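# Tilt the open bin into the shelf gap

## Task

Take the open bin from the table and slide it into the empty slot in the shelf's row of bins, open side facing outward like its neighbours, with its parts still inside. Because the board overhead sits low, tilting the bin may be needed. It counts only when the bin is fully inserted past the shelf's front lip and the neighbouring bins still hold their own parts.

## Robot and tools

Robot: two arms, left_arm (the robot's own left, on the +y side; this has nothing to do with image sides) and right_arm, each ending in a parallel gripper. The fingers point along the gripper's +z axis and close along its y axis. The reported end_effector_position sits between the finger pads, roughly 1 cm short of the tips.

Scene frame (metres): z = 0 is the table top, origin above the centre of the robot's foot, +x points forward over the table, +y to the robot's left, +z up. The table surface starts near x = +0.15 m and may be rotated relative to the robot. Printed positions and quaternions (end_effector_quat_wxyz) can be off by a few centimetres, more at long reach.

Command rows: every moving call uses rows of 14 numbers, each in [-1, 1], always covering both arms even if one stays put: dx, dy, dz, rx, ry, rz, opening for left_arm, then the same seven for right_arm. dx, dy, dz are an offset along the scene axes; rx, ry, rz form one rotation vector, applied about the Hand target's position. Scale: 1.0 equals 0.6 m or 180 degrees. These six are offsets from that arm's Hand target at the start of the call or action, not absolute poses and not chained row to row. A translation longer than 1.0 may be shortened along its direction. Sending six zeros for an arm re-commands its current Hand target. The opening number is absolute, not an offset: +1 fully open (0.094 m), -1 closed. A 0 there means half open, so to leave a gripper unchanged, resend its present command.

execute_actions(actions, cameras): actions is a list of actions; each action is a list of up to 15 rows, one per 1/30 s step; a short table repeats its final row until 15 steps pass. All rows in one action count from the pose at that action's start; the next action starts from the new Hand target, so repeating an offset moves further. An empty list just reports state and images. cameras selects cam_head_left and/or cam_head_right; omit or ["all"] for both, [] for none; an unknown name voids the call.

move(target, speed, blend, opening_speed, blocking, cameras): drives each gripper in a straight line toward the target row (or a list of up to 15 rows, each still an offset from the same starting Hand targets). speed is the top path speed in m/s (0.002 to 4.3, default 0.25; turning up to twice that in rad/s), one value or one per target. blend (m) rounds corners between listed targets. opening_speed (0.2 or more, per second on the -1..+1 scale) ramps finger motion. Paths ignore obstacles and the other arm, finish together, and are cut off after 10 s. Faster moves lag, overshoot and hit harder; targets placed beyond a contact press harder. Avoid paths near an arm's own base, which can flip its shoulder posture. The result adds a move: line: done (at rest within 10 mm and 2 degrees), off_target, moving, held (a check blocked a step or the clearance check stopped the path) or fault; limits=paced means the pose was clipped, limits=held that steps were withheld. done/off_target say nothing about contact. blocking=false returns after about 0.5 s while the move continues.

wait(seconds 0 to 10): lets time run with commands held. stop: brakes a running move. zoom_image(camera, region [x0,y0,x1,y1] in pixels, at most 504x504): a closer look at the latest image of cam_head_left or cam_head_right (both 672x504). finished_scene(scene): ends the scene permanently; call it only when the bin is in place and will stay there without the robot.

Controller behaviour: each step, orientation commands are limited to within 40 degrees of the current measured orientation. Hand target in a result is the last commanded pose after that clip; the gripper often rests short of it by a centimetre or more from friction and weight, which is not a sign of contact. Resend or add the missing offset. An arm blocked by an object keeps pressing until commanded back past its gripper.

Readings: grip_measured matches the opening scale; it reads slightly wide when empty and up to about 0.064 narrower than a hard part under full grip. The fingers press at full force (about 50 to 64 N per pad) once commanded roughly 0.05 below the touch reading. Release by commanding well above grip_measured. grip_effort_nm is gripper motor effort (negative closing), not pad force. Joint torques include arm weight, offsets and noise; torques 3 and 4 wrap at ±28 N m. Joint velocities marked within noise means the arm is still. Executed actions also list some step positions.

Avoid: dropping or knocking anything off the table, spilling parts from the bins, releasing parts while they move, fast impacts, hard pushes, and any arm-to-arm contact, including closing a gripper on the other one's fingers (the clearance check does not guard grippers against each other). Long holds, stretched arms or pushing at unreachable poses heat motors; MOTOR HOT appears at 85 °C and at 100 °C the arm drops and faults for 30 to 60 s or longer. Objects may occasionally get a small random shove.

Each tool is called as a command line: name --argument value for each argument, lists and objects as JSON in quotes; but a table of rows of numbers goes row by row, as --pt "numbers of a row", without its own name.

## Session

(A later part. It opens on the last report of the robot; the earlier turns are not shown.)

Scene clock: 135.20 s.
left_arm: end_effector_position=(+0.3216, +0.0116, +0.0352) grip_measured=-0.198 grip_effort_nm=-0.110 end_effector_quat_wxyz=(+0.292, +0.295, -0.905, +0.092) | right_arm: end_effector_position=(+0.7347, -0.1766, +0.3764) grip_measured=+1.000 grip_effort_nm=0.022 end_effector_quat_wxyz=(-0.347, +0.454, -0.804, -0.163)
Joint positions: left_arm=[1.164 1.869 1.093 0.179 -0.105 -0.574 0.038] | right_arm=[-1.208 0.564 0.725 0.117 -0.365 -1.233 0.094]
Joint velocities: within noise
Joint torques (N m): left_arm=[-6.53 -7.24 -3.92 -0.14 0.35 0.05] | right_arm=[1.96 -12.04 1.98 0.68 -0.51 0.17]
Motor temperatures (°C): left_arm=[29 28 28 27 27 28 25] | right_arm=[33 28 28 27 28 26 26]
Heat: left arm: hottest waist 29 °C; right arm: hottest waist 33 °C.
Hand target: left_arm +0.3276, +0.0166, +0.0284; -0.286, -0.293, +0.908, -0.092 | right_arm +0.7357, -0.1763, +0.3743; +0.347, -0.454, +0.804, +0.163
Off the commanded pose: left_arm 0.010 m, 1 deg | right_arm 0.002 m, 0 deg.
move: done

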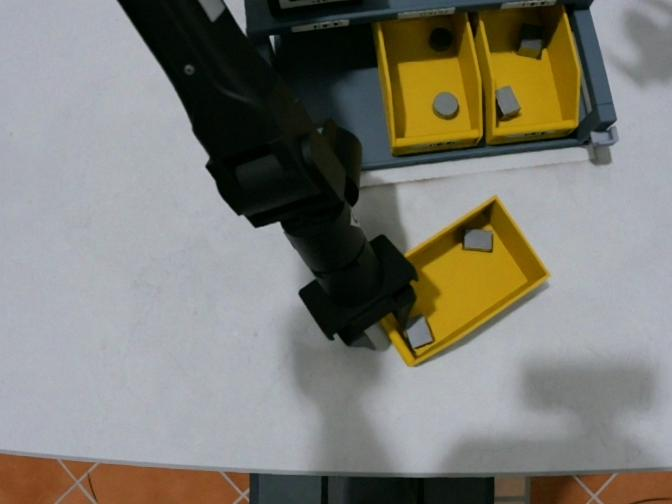

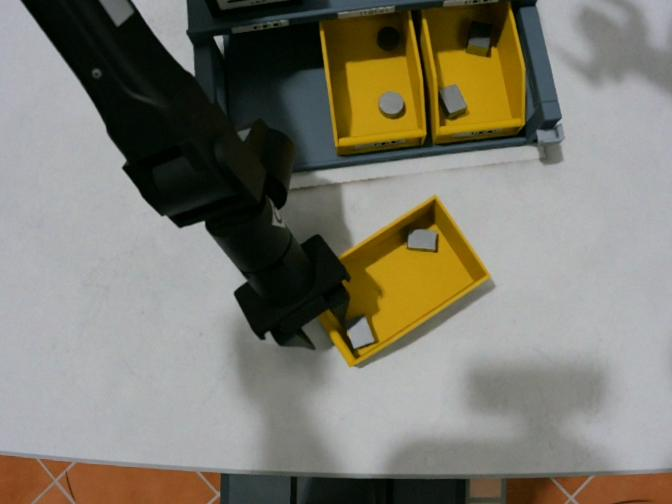

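move --target '[0,0,0.0475,0,0,0, -0.2, 0,0,0,0,0,0,1]' --speed 0.06

zoom_image --camera "cam_head_left" --region '[300, 240, 450, 390]'

zoom_image --camera "cam_head_right" --region '[240, 240, 390, 390]'

Scene clock: 139.37 s.
left_arm: end_effector_position=(+0.3400, +0.0200, +0.0407) grip_measured=-0.198 grip_effort_nm=-0.105 end_effector_quat_wxyz=(+0.275, +0.299, -0.909, +0.091) | right_arm: end_effector_position=(+0.7347, -0.1766, +0.3764) grip_measured=+1.000 grip_effort_nm=0.027 end_effector_quat_wxyz=(-0.347, +0.454, -0.804, -0.163)
Joint positions: left_arm=[1.164 1.824 1.067 0.195 -0.116 -0.573 0.038] | right_arm=[-1.208 0.564 0.725 0.117 -0.365 -1.233 0.094]
Joint velocities: within noise
Joint torques (N m): left_arm=[-7.88 -7.71 -7.69 0.31 0.12 -0.13] | right_arm=[1.79 -12.22 2.1 0.64 -0.55 0.16]
Motor temperatures (°C): left_arm=[29 28 28 27 27 28 25] | right_arm=[33 28 28 27 28 26 26]
Heat: left arm: hottest waist 29 °C; right arm: hottest waist 33 °C.
Hand target: left_arm +0.3273, +0.0166, +0.0570; -0.286, -0.293, +0.908, -0.092 | right_arm +0.7357, -0.1763, +0.3743; +0.347, -0.454, +0.804, +0.163
Off the commanded pose: left_arm 0.021 m, 2 deg | right_arm 0.002 m, 0 deg.
move: off_target (left_arm)

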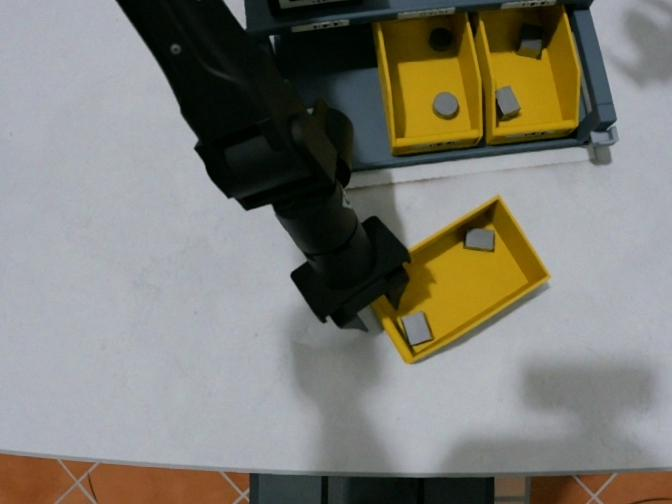

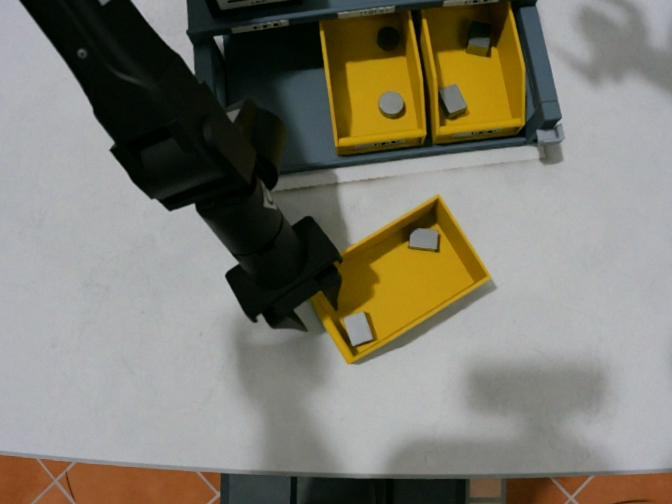

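Scaled by 3.360.

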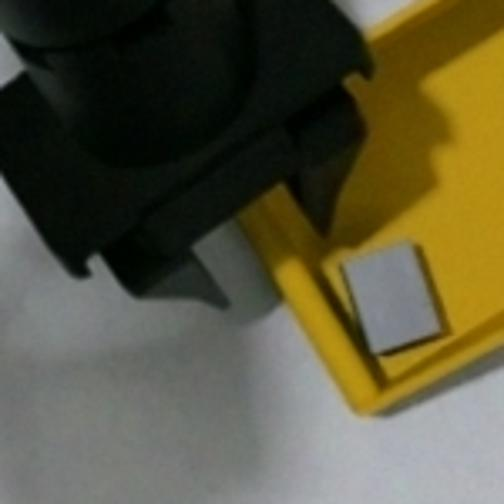

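Scaled by 3.360.

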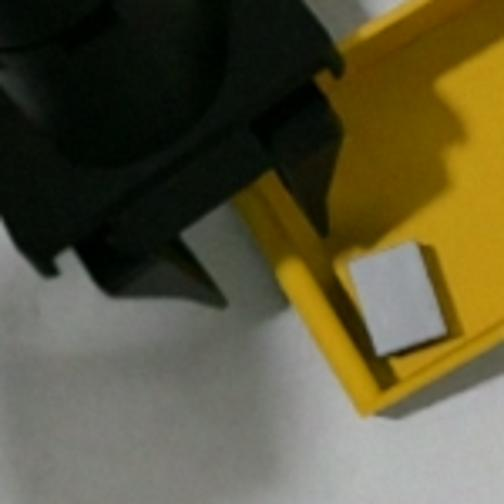

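move --target '[0,0,0,0,0,0, -0.2, 0,0,0,0,0,0,1]' --speed 0.06

zoom_image --camera "cam_head_left" --region '[240, 120, 450, 390]'

Scene clock: 146.13 s.
left_arm: end_effector_position=(+0.3401, +0.0200, +0.0407) grip_measured=-0.198 grip_effort_nm=-0.105 end_effector_quat_wxyz=(+0.274, +0.299, -0.909, +0.091) | right_arm: end_effector_position=(+0.7347, -0.1766, +0.3764) grip_measured=+1.000 grip_effort_nm=0.022 end_effector_quat_wxyz=(-0.347, +0.454, -0.804, -0.163)
Joint positions: left_arm=[1.164 1.824 1.067 0.195 -0.116 -0.573 0.038] | right_arm=[-1.208 0.564 0.725 0.117 -0.365 -1.233 0.094]
Joint velocities: within noise
Joint torques (N m): left_arm=[-8.47 -8.88 -7.91 0.24 0.15 -0.08] | right_arm=[1.67 -11.81 2.02 0.64 -0.57 0.15]
Motor temperatures (°C): left_arm=[29 28 28 27 27 27 25] | right_arm=[32 28 28 27 28 26 26]
Heat: left arm: hottest waist 29 °C; right arm: hottest waist 32 °C.
Hand target: left_arm +0.3273, +0.0166, +0.0570; -0.286, -0.293, +0.908, -0.092 | right_arm +0.7357, -0.1763, +0.3743; +0.347, -0.454, +0.804, +0.163
Off the commanded pose: left_arm 0.021 m, 2 deg | right_arm 0.002 m, 0 deg.
move: off_target (left_arm)

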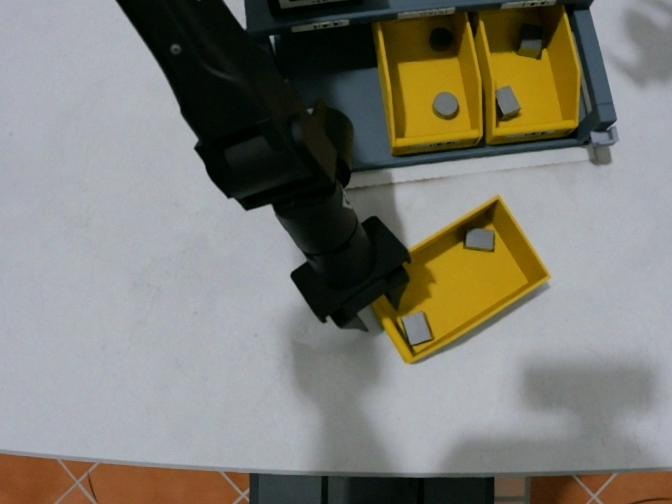

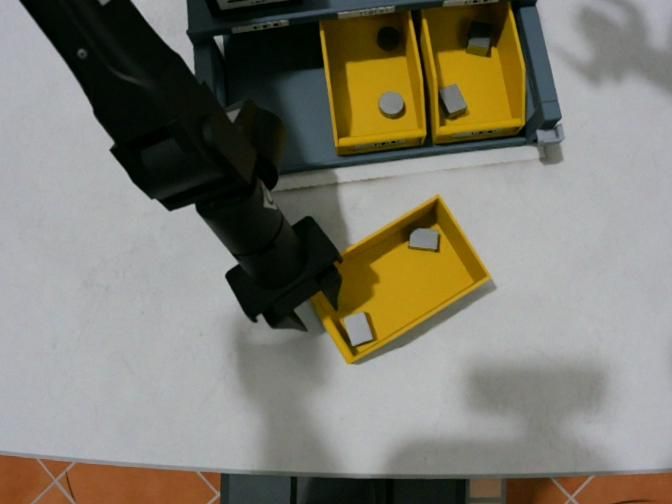

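Scaled by 1.867.

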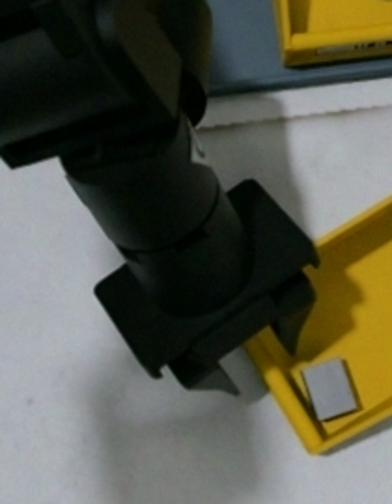

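move --target '[0,0,0.05,0,0,0, -0.2, 0,0,0,0,0,0,1]' --speed 0.1

Scene clock: 167.10 s.
left_arm: end_effector_position=(+0.3383, +0.0213, +0.0694) grip_measured=-0.198 grip_effort_nm=-0.105 end_effector_quat_wxyz=(+0.274, +0.293, -0.911, +0.091) | right_arm: end_effector_position=(+0.7347, -0.1766, +0.3764) grip_measured=+1.000 grip_effort_nm=0.022 end_effector_quat_wxyz=(-0.347, +0.454, -0.804, -0.163)
Joint positions: left_arm=[1.143 1.771 0.985 0.222 -0.137 -0.573 0.038] | right_arm=[-1.208 0.564 0.725 0.117 -0.365 -1.233 0.094]
Joint velocities: within noise
Joint torques (N m): left_arm=[-8.53 -9 -7.91 0.16 0.15 -0.26] | right_arm=[1.85 -11.99 1.99 0.66 -0.53 0.15]
Motor temperatures (°C): left_arm=[29 28 29 27 27 27 25] | right_arm=[32 28 28 27 28 25 26]
Heat: left arm: hottest waist 29 °C; right arm: hottest waist 32 °C.
Hand target: left_arm +0.3274, +0.0165, +0.0870; -0.286, -0.293, +0.908, -0.092 | right_arm +0.7357, -0.1763, +0.3743; +0.347, -0.454, +0.804, +0.163
Off the commanded pose: left_arm 0.021 m, 1 deg | right_arm 0.002 m, 0 deg.
move: off_target (left_arm)

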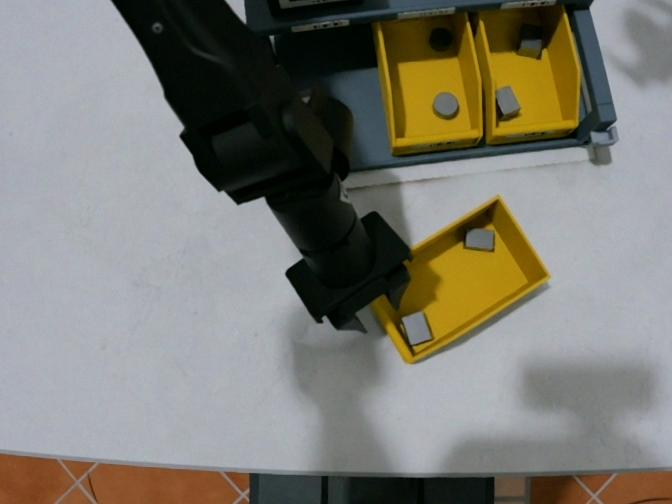

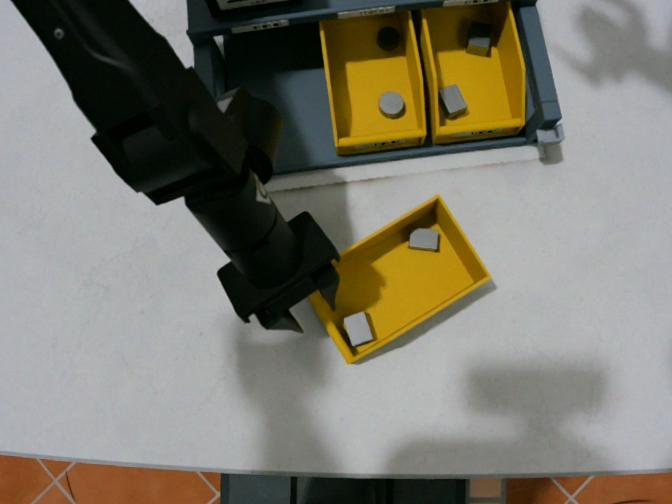

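zoom_image --camera "cam_head_left" --region '[340, 180, 560, 400]'

zoom_image --camera "cam_head_right" --region '[280, 180, 500, 400]'

Scaled by 2.291.

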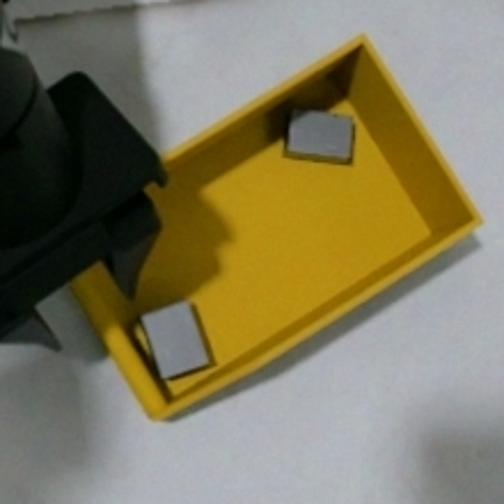

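Scaled by 2.291.

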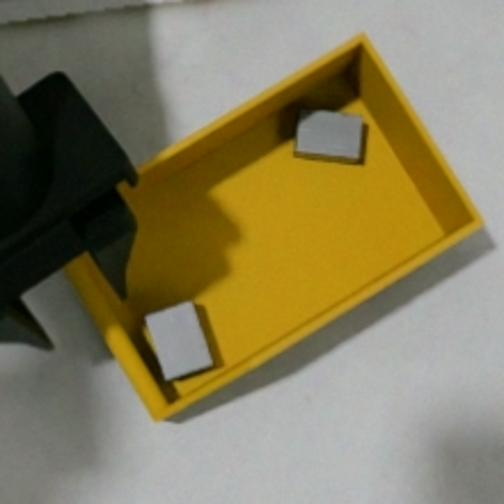

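move --pt "0.0043 0.139 0.188 0 0 0 -0.2 0 0 0 0 0 0 1" --pt "0.05 0.139 0.188 -0.2267 -0.443 -0.5788 -0.2 0 0 0 0 0 0 1" --pt "0.2043 0.089 -0.01 -0.2267 -0.443 -0.5788 -0.2 0 0 0 0 0 0 1" --speed 0.2 --blend 0.04

zoom_image --camera "cam_head_left" --region '[200, 60, 420, 280]'

zoom_image --camera "cam_head_right" --region '[140, 60, 360, 280]'

Scene clock: 199.03 s.
left_arm: end_effector_position=(+0.4537, +0.0786, +0.0790) grip_measured=-0.198 grip_effort_nm=-0.110 end_effector_quat_wxyz=(+0.238, +0.661, +0.672, -0.234) | right_arm: end_effector_position=(+0.7347, -0.1766, +0.3764) grip_measured=+1.000 grip_effort_nm=0.022 end_effector_quat_wxyz=(-0.347, +0.454, -0.804, -0.163)
Joint positions: left_arm=[1.34 1.622 0.887 0.571 0.438 1.779 0.038] | right_arm=[-1.208 0.564 0.725 0.117 -0.365 -1.233 0.094]
Joint velocities: within noise
Joint torques (N m): left_arm=[-5.3 -10.17 -4.34 0.4 0.49 0.02] | right_arm=[1.73 -12.16 2.04 0.7 -0.54 0.16]
Motor temperatures (°C): left_arm=[29 28 30 27 27 27 25] | right_arm=[32 28 28 27 28 25 26]
Heat: left arm: hottest elbow 30 °C; right arm: hottest waist 32 °C.
Hand target: left_arm +0.4500, +0.0699, +0.0810; +0.241, +0.664, +0.666, -0.241 | right_arm +0.7357, -0.1763, +0.3743; +0.347, -0.454, +0.804, +0.163
Off the commanded pose: left_arm 0.010 m, 1 deg | right_arm 0.002 m, 0 deg.
move: done

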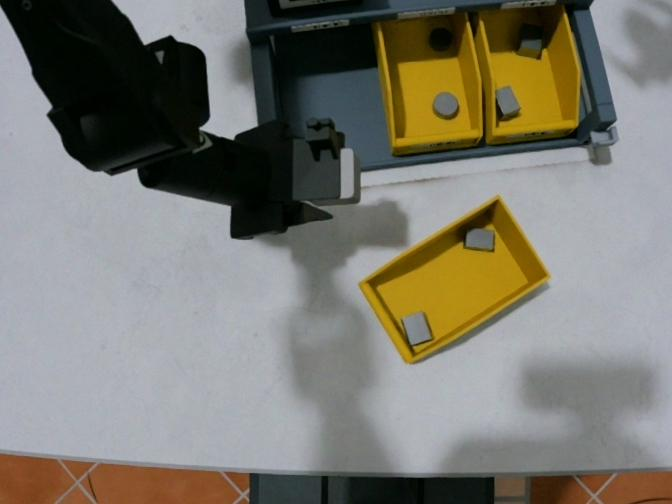

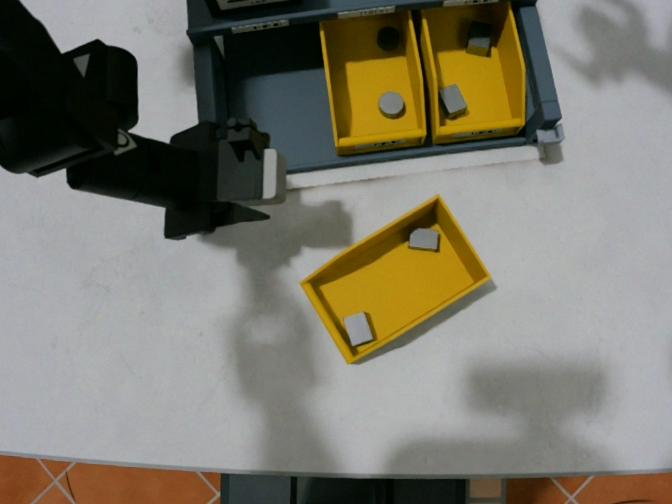

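Scaled by 2.291.

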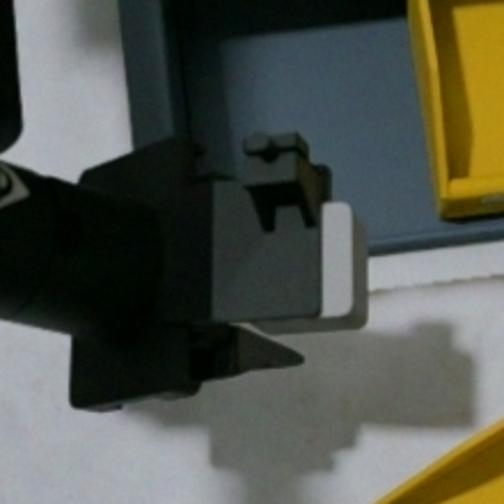

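Scaled by 2.291.

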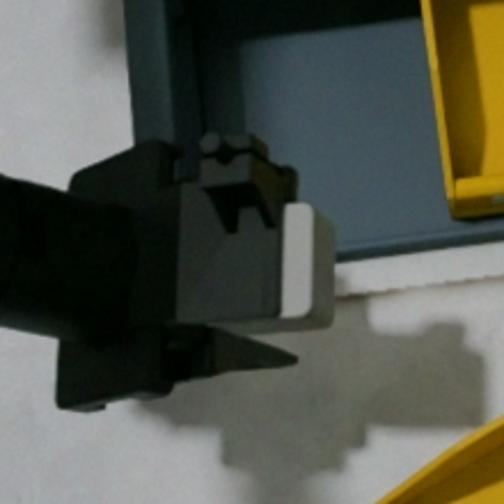

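move --pt "-0.0833 0.0502 0.1817 0 0 0 -0.2 0 0 0 0 0 0 1" --pt "-0.15 -0.0165 0.1483 0.1966 0.3435 0.5962 -0.2 0 0 0 0 0 0 1" --pt "-0.1705 -0.0923 -0.01 0.1966 0.3435 0.5962 -0.2 0 0 0 0 0 0 1" --speed 0.2 --blend 0.03

zoom_image --camera "cam_head_left" --region '[300, 220, 450, 370]'

zoom_image --camera "cam_head_right" --region '[240, 220, 390, 370]'

Scene clock: 222.00 s.
left_arm: end_effector_position=(+0.3455, +0.0132, +0.0765) grip_measured=-0.198 grip_effort_nm=-0.105 end_effector_quat_wxyz=(+0.167, +0.251, -0.952, +0.047) | right_arm: end_effector_position=(+0.7347, -0.1766, +0.3764) grip_measured=+1.000 grip_effort_nm=0.022 end_effector_quat_wxyz=(-0.347, +0.454, -0.804, -0.163)
Joint positions: left_arm=[1.066 1.82 0.916 0.517 -0.365 -0.465 0.038] | right_arm=[-1.208 0.564 0.725 0.117 -0.365 -1.233 0.094]
Joint velocities: within noise
Joint torques (N m): left_arm=[-7.88 -6.95 -4.81 -0.13 0.24 -0.26] | right_arm=[1.73 -12.45 2.02 0.66 -0.55 0.15]
Motor temperatures (°C): left_arm=[29 28 29 27 27 27 25] | right_arm=[32 28 28 27 28 25 26]
Heat: left arm: hottest waist 29 °C; right arm: hottest waist 32 °C.
Hand target: left_arm +0.3478, +0.0146, +0.0749; -0.168, -0.258, +0.950, -0.046 | right_arm +0.7357, -0.1763, +0.3743; +0.347, -0.454, +0.804, +0.163
Off the commanded pose: left_arm 0.003 m, 1 deg | right_arm 0.002 m, 0 deg.
move: done

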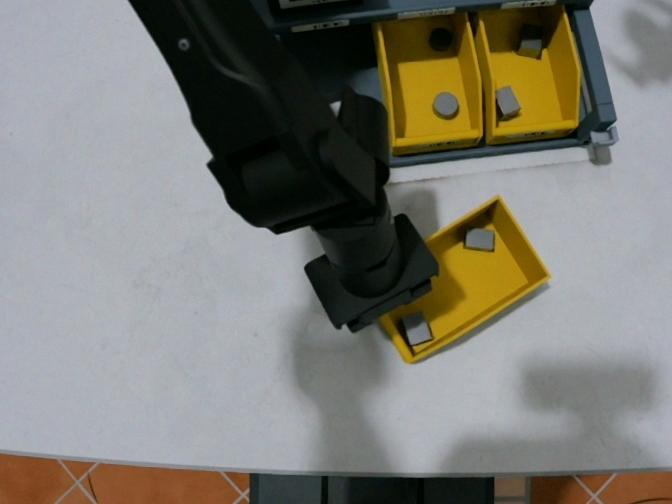

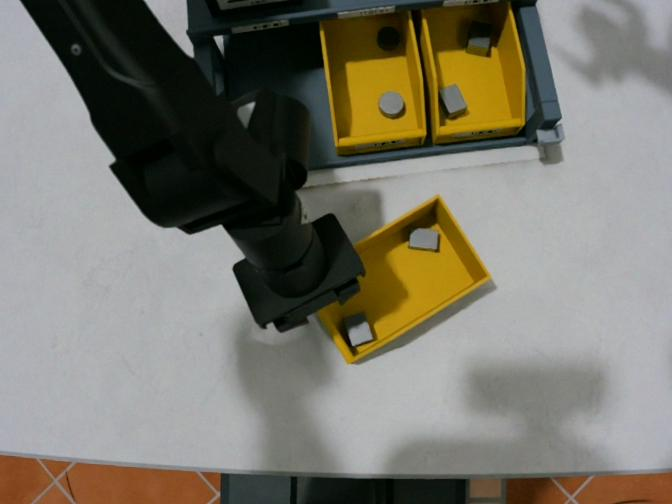

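Scaled by 3.360.

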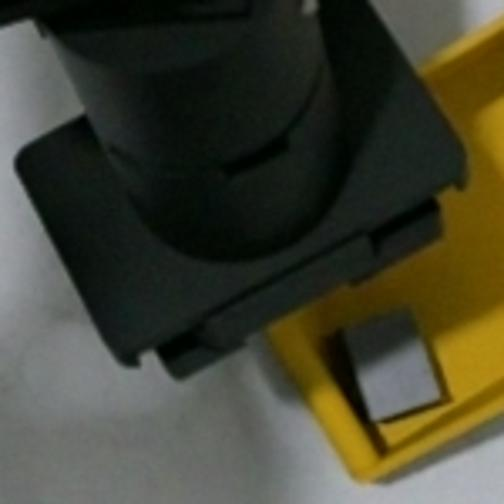

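Scaled by 3.360.

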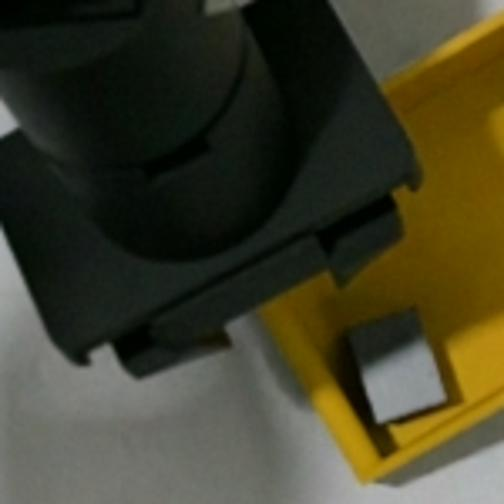

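move --target '[0.0,0.0,-0.0383,0,0,0, -0.2, 0,0,0,0,0,0,1]' --speed 0.06 --cameras '[]'

Scene clock: 224.33 s.
left_arm: end_effector_position=(+0.3510, +0.0106, +0.0556) grip_measured=-0.198 grip_effort_nm=-0.105 end_effector_quat_wxyz=(+0.164, +0.256, -0.951, +0.050) | right_arm: end_effector_position=(+0.7347, -0.1766, +0.3764) grip_measured=+1.000 grip_effort_nm=0.017 end_effector_quat_wxyz=(-0.347, +0.454, -0.804, -0.163)
Joint positions: left_arm=[1.081 1.849 0.976 0.497 -0.345 -0.466 0.038] | right_arm=[-1.208 0.564 0.725 0.117 -0.365 -1.233 0.094]
Joint velocities: within noise
Joint torques (N m): left_arm=[-7.36 -6.83 -4.29 -0.06 0.24 -0.13] | right_arm=[1.61 -11.87 2.13 0.69 -0.55 0.15]
Motor temperatures (°C): left_arm=[29 28 29 27 27 27 25] | right_arm=[32 28 28 26 28 25 26]
Heat: left arm: hottest waist 29 °C; right arm: hottest waist 32 °C.
Hand target: left_arm +0.3477, +0.0146, +0.0520; -0.168, -0.258, +0.950, -0.046 | right_arm +0.7357, -0.1763, +0.3743; +0.347, -0.454, +0.804, +0.163
Off the commanded pose: left_arm 0.006 m, 1 deg | right_arm 0.002 m, 0 deg.
move: done
No camera images: "cameras" was empty.

move --target '[-0.0058,0.0092,-0.03,0,0,0, -0.2, 0,0,0,0,0,0,1]' --speed 0.06

zoom_image --camera "cam_head_left" --region '[300, 220, 450, 370]'

zoom_image --camera "cam_head_right" --region '[240, 220, 390, 370]'

Scene clock: 226.17 s.
left_arm: end_effector_position=(+0.3456, +0.0160, +0.0381) grip_measured=-0.198 grip_effort_nm=-0.105 end_effector_quat_wxyz=(+0.166, +0.260, -0.950, +0.048) | right_arm: end_effector_position=(+0.7347, -0.1766, +0.3764) grip_measured=+1.000 grip_effort_nm=0.022 end_effector_quat_wxyz=(-0.347, +0.454, -0.804, -0.163)
Joint positions: left_arm=[1.108 1.881 1.014 0.49 -0.321 -0.466 0.038] | right_arm=[-1.208 0.564 0.725 0.117 -0.365 -1.233 0.094]
Joint velocities: within noise
Joint torques (N m): left_arm=[-7.71 -6.42 -4.15 -0.12 0.28 -0.06] | right_arm=[1.67 -11.93 1.95 0.57 -0.53 0.15]
Motor temperatures (°C): left_arm=[29 28 29 27 27 27 25] | right_arm=[32 28 28 26 28 25 26]
Heat: left arm: hottest waist 29 °C; right arm: hottest waist 32 °C.
Hand target: left_arm +0.3443, +0.0201, +0.0340; -0.168, -0.258, +0.950, -0.046 | right_arm +0.7357, -0.1763, +0.3743; +0.347, -0.454, +0.804, +0.163
Off the commanded pose: left_arm 0.006 m, 0 deg | right_arm 0.002 m, 0 deg.
move: done

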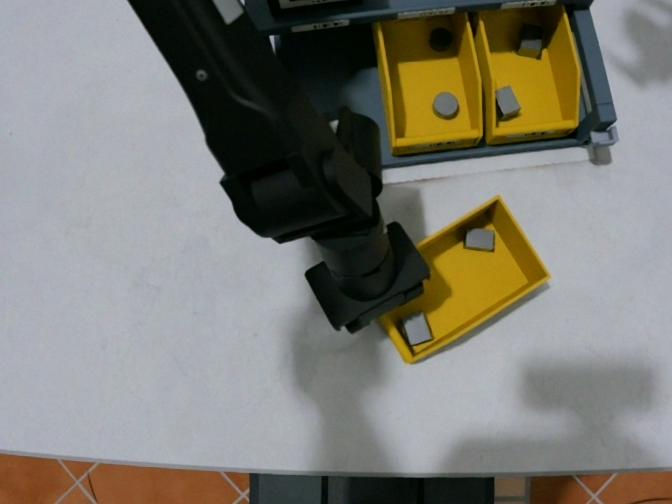

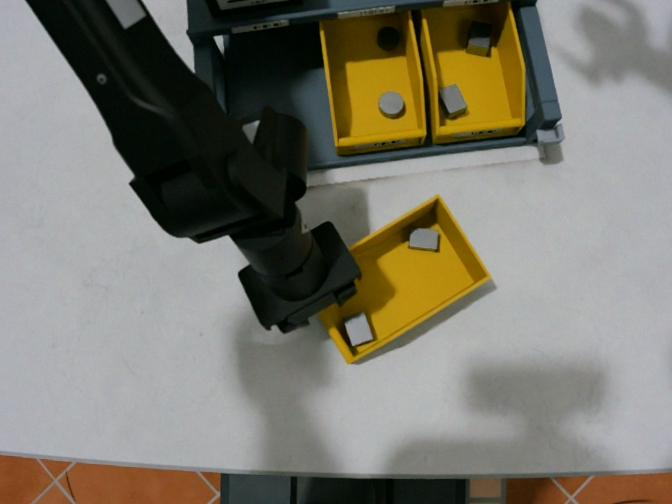

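Scaled by 3.360.

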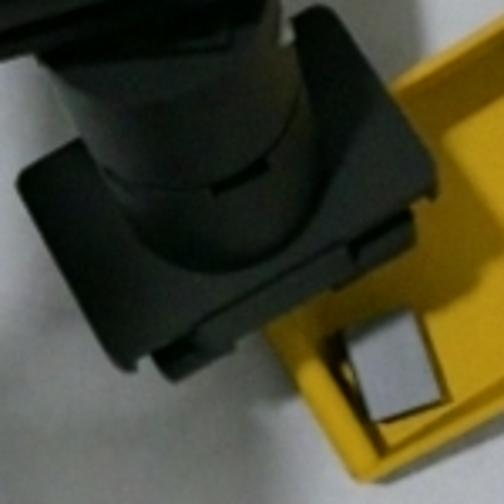

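Scaled by 3.360.

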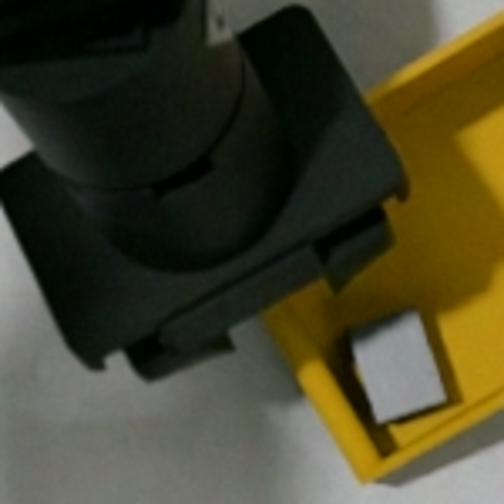

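move --target '[0.001,-0.001,-0.014,0,0,0, -0.2, 0,0,0,0,0,0,1]' --speed 0.05 --cameras '[]'

move --target '[0,0,0,0,0,0, -0.6, 0,0,0,0,0,0,1]' --opening_speed 0.3 --cameras '[]'

Scene clock: 228.10 s.
left_arm: end_effector_position=(+0.3433, +0.0131, +0.0324) grip_measured=-0.198 grip_effort_nm=-0.100 end_effector_quat_wxyz=(+0.170, +0.259, -0.949, +0.050) | right_arm: end_effector_position=(+0.7347, -0.1766, +0.3764) grip_measured=+1.000 grip_effort_nm=0.022 end_effector_quat_wxyz=(-0.347, +0.454, -0.804, -0.163)
Joint positions: left_arm=[1.11 1.896 1.034 0.477 -0.316 -0.466 0.038] | right_arm=[-1.208 0.564 0.725 0.117 -0.365 -1.233 0.094]
Joint velocities: within noise
Joint torques (N m): left_arm=[-7.12 -6.65 -4.14 0.02 0.3 -0.02] | right_arm=[1.73 -11.58 2.03 0.58 -0.52 0.16]
Motor temperatures (°C): left_arm=[29 28 29 27 27 27 25] | right_arm=[32 28 28 26 28 25 26]
Heat: left arm: hottest waist 29 °C; right arm: hottest waist 32 °C.
Hand target: left_arm +0.3449, +0.0195, +0.0256; -0.168, -0.258, +0.950, -0.046 | right_arm +0.7357, -0.1763, +0.3743; +0.347, -0.454, +0.804, +0.163
Off the commanded pose: left_arm 0.009 m, 1 deg | right_arm 0.002 m, 0 deg.
move: done
No camera images: "cameras" was empty.

Scene clock: 229.63 s.
left_arm: end_effector_position=(+0.3461, +0.0131, +0.0303) grip_measured=-0.598 grip_effort_nm=-0.115 end_effector_quat_wxyz=(+0.167, +0.260, -0.950, +0.050) | right_arm: end_effector_position=(+0.7347, -0.1766, +0.3764) grip_measured=+1.000 grip_effort_nm=0.012 end_effector_quat_wxyz=(-0.347, +0.454, -0.804, -0.163)
Joint positions: left_arm=[1.11 1.896 1.04 0.477 -0.315 -0.466 0.019] | right_arm=[-1.208 0.564 0.725 0.117 -0.365 -1.233 0.094]
Joint velocities: within noise
Joint torques (N m): left_arm=[-7.71 -6.83 -4.36 -0.03 0.27 0] | right_arm=[1.85 -12.22 2.1 0.57 -0.56 0.13]
Motor temperatures (°C): left_arm=[29 28 29 27 27 27 25] | right_arm=[32 28 28 26 28 25 26]
Heat: left arm: hottest waist 29 °C; right arm: hottest waist 32 °C.
Hand target: left_arm +0.3450, +0.0195, +0.0256; -0.168, -0.258, +0.950, -0.046 | right_arm +0.7357, -0.1763, +0.3743; +0.347, -0.454, +0.804, +0.163
Off the commanded pose: left_arm 0.008 m, 1 deg | right_arm 0.002 m, 0 deg.
move: done
No camera images: "cameras" was empty.

move --target '[0,0,0,0,0,0, -0.95, 0,0,0,0,0,0,1]' --opening_speed 0.2

zoom_image --camera "cam_head_left" --region '[300, 180, 560, 380]'

zoom_image --camera "cam_head_right" --region '[240, 180, 500, 380]'

Scene clock: 232.47 s.
left_arm: end_effector_position=(+0.3456, +0.0150, +0.0296) grip_measured=-0.783 grip_effort_nm=-1.043 end_effector_quat_wxyz=(+0.168, +0.261, -0.950, +0.048) | right_arm: end_effector_position=(+0.7347, -0.1766, +0.3764) grip_measured=+1.000 grip_effort_nm=0.022 end_effector_quat_wxyz=(-0.347, +0.454, -0.804, -0.163)
Joint positions: left_arm=[1.113 1.896 1.04 0.477 -0.315 -0.466 0.01] | right_arm=[-1.208 0.564 0.725 0.117 -0.365 -1.233 0.094]
Joint velocities: within noise
Joint torques (N m): left_arm=[-7.71 -6.24 -4.3 0.08 0.24 -0.04] | right_arm=[1.73 -12.04 2.11 0.64 -0.55 0.15]
Motor temperatures (°C): left_arm=[29 28 29 27 27 27 25] | right_arm=[32 28 28 26 28 25 26]
Heat: left arm: hottest waist 29 °C; right arm: hottest waist 32 °C.
Hand target: left_arm +0.3451, +0.0194, +0.0256; -0.168, -0.258, +0.950, -0.046 | right_arm +0.7357, -0.1763, +0.3743; +0.347, -0.454, +0.804, +0.163
Off the commanded pose: left_arm 0.006 m, 0 deg | right_arm 0.002 m, 0 deg.
move: done

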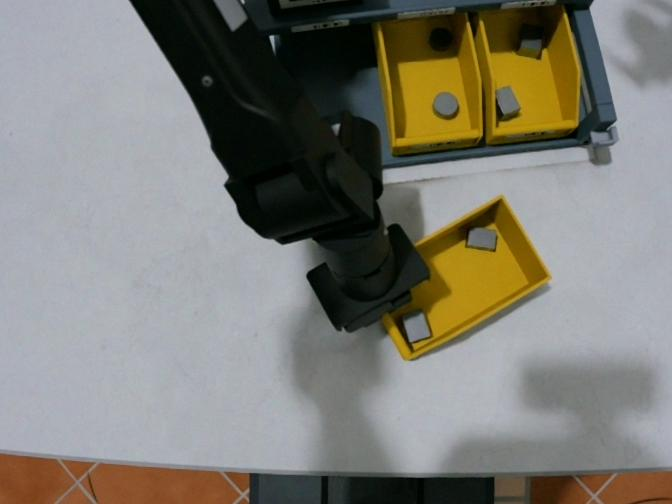

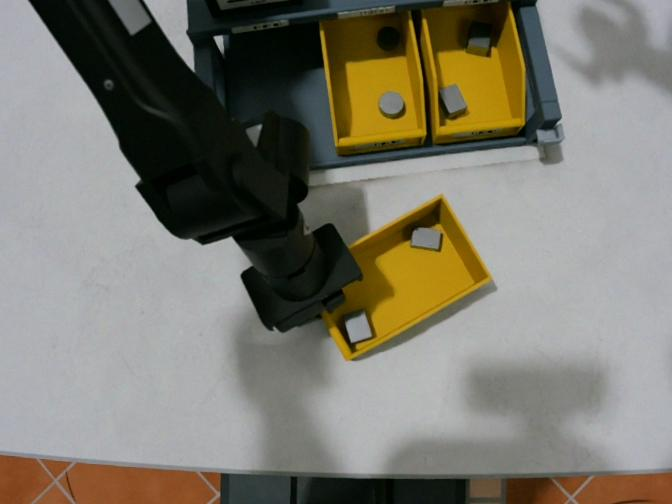

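Scaled by 1.938.

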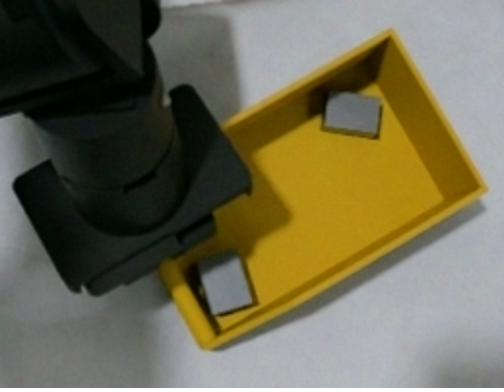

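Scaled by 1.938.

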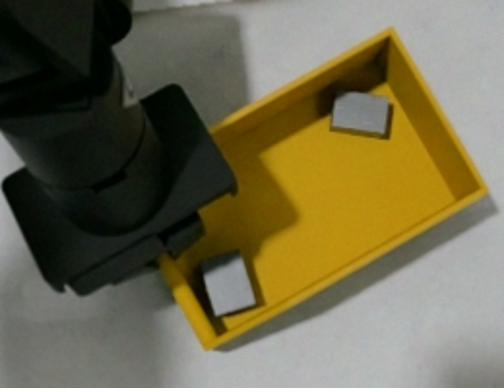

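move --target '[0,0,0.13,0,0,0, -0.95, 0,0,0,0,0,0,1]' --speed 0.08

zoom_image --camera "cam_head_left" --region '[300, 180, 580, 400]'

zoom_image --camera "cam_head_right" --region '[240, 180, 520, 400]'

Scene clock: 234.87 s.
left_arm: end_effector_position=(+0.3606, +0.0317, +0.0777) grip_measured=-0.784 grip_effort_nm=-1.043 end_effector_quat_wxyz=(+0.149, +0.266, -0.952, +0.032) | right_arm: end_effector_position=(+0.7347, -0.1766, +0.3764) grip_measured=+1.000 grip_effort_nm=0.017 end_effector_quat_wxyz=(-0.347, +0.454, -0.804, -0.163)
Joint positions: left_arm=[1.081 1.78 0.894 0.537 -0.383 -0.479 0.01] | right_arm=[-1.208 0.564 0.725 0.117 -0.365 -1.233 0.094]
Joint velocities: within noise
Joint torques (N m): left_arm=[-10.46 -8.06 -8.91 0.49 0.26 -0.15] | right_arm=[2.08 -12.1 2.06 0.62 -0.55 0.12]
Motor temperatures (°C): left_arm=[29 28 29 27 27 27 25] | right_arm=[32 28 28 26 28 25 26]
Heat: left arm: hottest waist 29 °C; right arm: hottest waist 32 °C.
Hand target: left_arm +0.3448, +0.0194, +0.1037; -0.168, -0.258, +0.950, -0.046 | right_arm +0.7357, -0.1763, +0.3743; +0.347, -0.454, +0.804, +0.163
Off the commanded pose: left_arm 0.033 m, 3 deg | right_arm 0.002 m, 0 deg.
move: off_target (left_arm)

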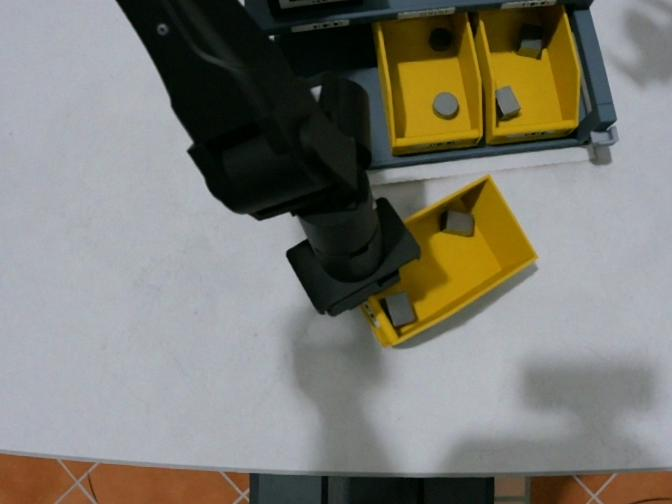

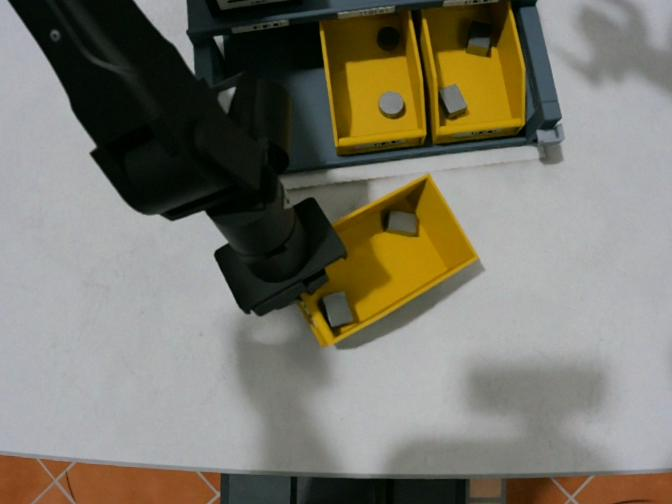

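Scaled by 1.800.

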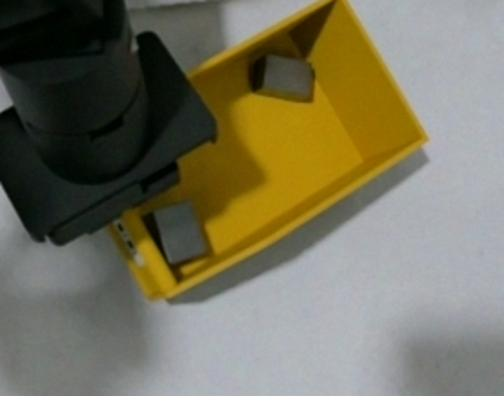

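Scaled by 1.800.

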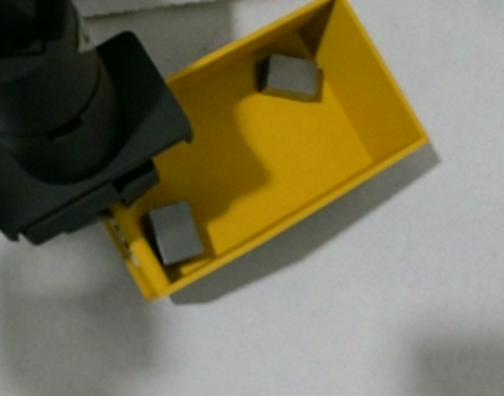

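move --target '[-0.01,-0.005,0.1,0,0,0, -0.95, 0,0,0,0,0,0,1]' --speed 0.1

zoom_image --camera "cam_head_left" --region '[300, 160, 580, 400]'

zoom_image --camera "cam_head_right" --region '[240, 160, 520, 400]'

Scene clock: 237.80 s.
left_arm: end_effector_position=(+0.3542, +0.0206, +0.1413) grip_measured=-0.793 grip_effort_nm=-1.043 end_effector_quat_wxyz=(+0.151, +0.265, -0.952, +0.038) | right_arm: end_effector_position=(+0.7347, -0.1766, +0.3764) grip_measured=+1.000 grip_effort_nm=0.022 end_effector_quat_wxyz=(-0.347, +0.454, -0.804, -0.163)
Joint positions: left_arm=[0.996 1.698 0.744 0.588 -0.451 -0.509 0.01] | right_arm=[-1.208 0.564 0.725 0.117 -0.365 -1.233 0.094]
Joint velocities: within noise
Joint torques (N m): left_arm=[-9.88 -8.06 -8.62 0.4 0.14 -0.19] | right_arm=[1.73 -12.1 2.04 0.65 -0.53 0.18]
Motor temperatures (°C): left_arm=[29 28 29 27 27 27 25] | right_arm=[32 28 28 26 28 25 26]
Heat: left arm: hottest waist 29 °C; right arm: hottest waist 32 °C.
Hand target: left_arm +0.3389, +0.0164, +0.1636; -0.168, -0.258, +0.950, -0.046 | right_arm +0.7357, -0.1763, +0.3743; +0.347, -0.454, +0.804, +0.163
Off the commanded pose: left_arm 0.027 m, 2 deg | right_arm 0.002 m, 0 deg.
move: off_target (left_arm)

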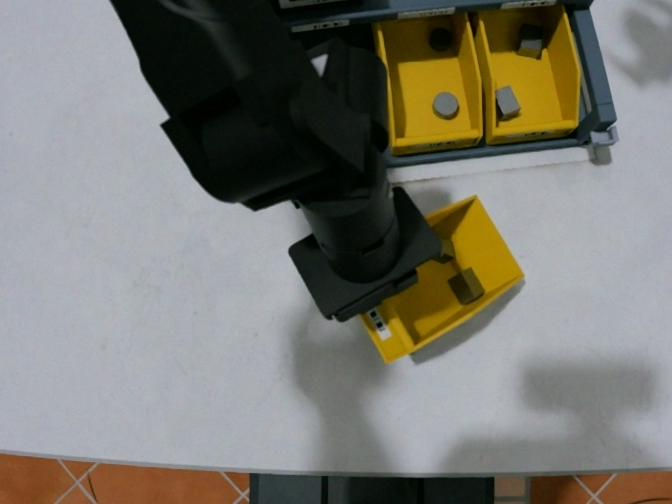

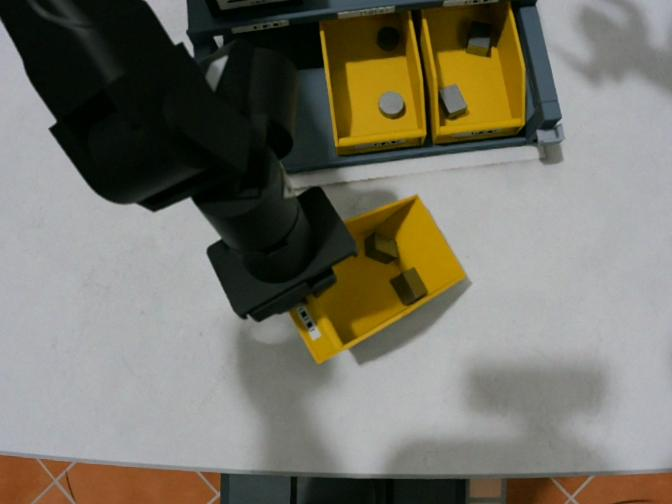

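Scaled by 1.800.

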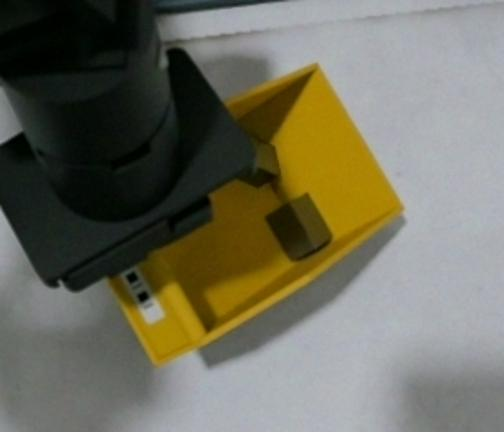

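Scaled by 1.800.

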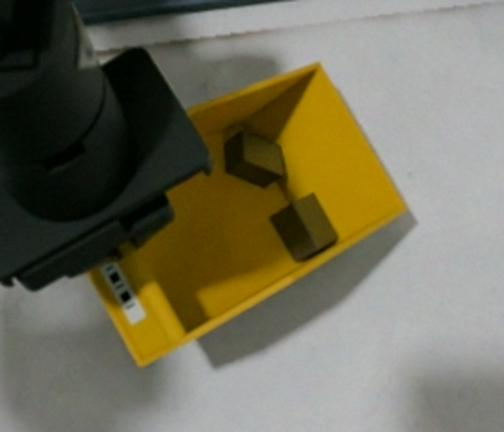

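move --target '[-0.033,0.057,-0.18,0,0,0, -0.95, 0,0,0,0,0,0,1]' --speed 0.08

zoom_image --camera "cam_head_left" --region '[280, 160, 560, 400]'

zoom_image --camera "cam_head_right" --region '[220, 160, 500, 400]'

Scene clock: 258.97 s.
left_arm: end_effector_position=(+0.3223, +0.0475, +0.0583) grip_measured=-0.947 grip_effort_nm=-0.188 end_effector_quat_wxyz=(+0.164, +0.266, -0.949, +0.047) | right_arm: end_effector_position=(+0.7347, -0.1766, +0.3764) grip_measured=+1.000 grip_effort_nm=0.027 end_effector_quat_wxyz=(-0.347, +0.454, -0.804, -0.163)
Joint positions: left_arm=[1.154 1.858 0.903 0.588 -0.279 -0.458 0.003] | right_arm=[-1.208 0.564 0.725 0.117 -0.365 -1.233 0.094]
Joint velocities: within noise
Joint torques (N m): left_arm=[-6.65 -7.06 -5.11 -0.24 0.2 0.1] | right_arm=[1.73 -12.1 2.14 0.62 -0.53 0.18]
Motor temperatures (°C): left_arm=[29 28 29 27 26 27 26] | right_arm=[32 28 28 26 28 25 26]
Heat: left arm: hottest waist 29 °C; right arm: hottest waist 32 °C.
Hand target: left_arm +0.3191, +0.0507, +0.0555; -0.168, -0.258, +0.950, -0.046 | right_arm +0.7357, -0.1763, +0.3743; +0.347, -0.454, +0.804, +0.163
Off the commanded pose: left_arm 0.005 m, 1 deg | right_arm 0.002 m, 0 deg.
move: done

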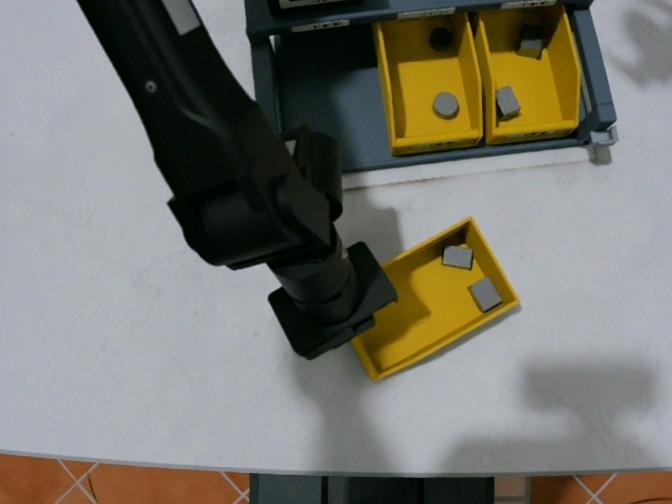

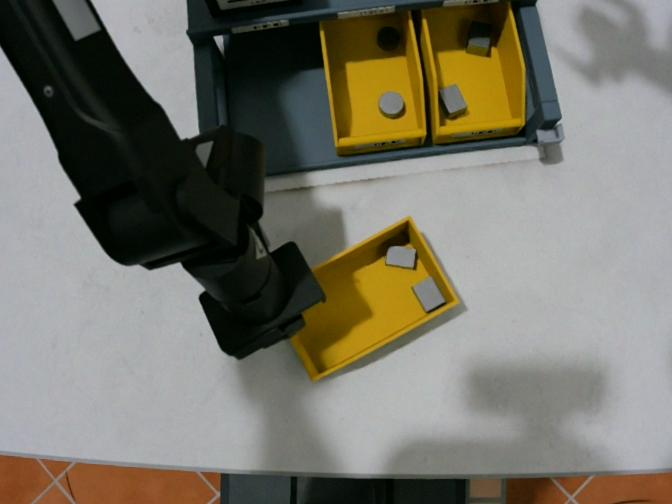

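Scaled by 1.800.

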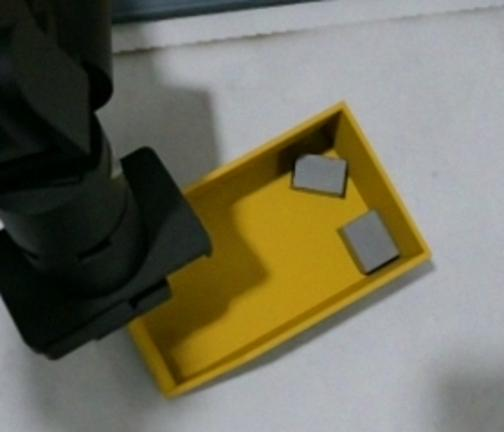

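Scaled by 1.800.

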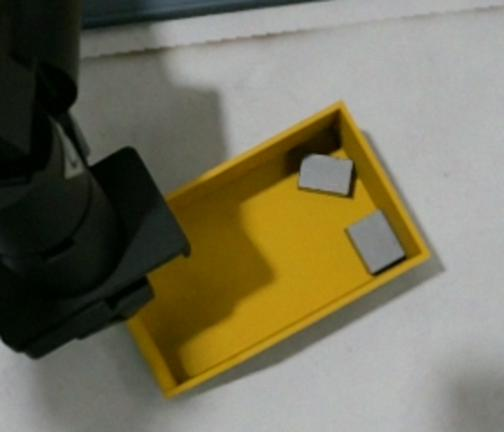

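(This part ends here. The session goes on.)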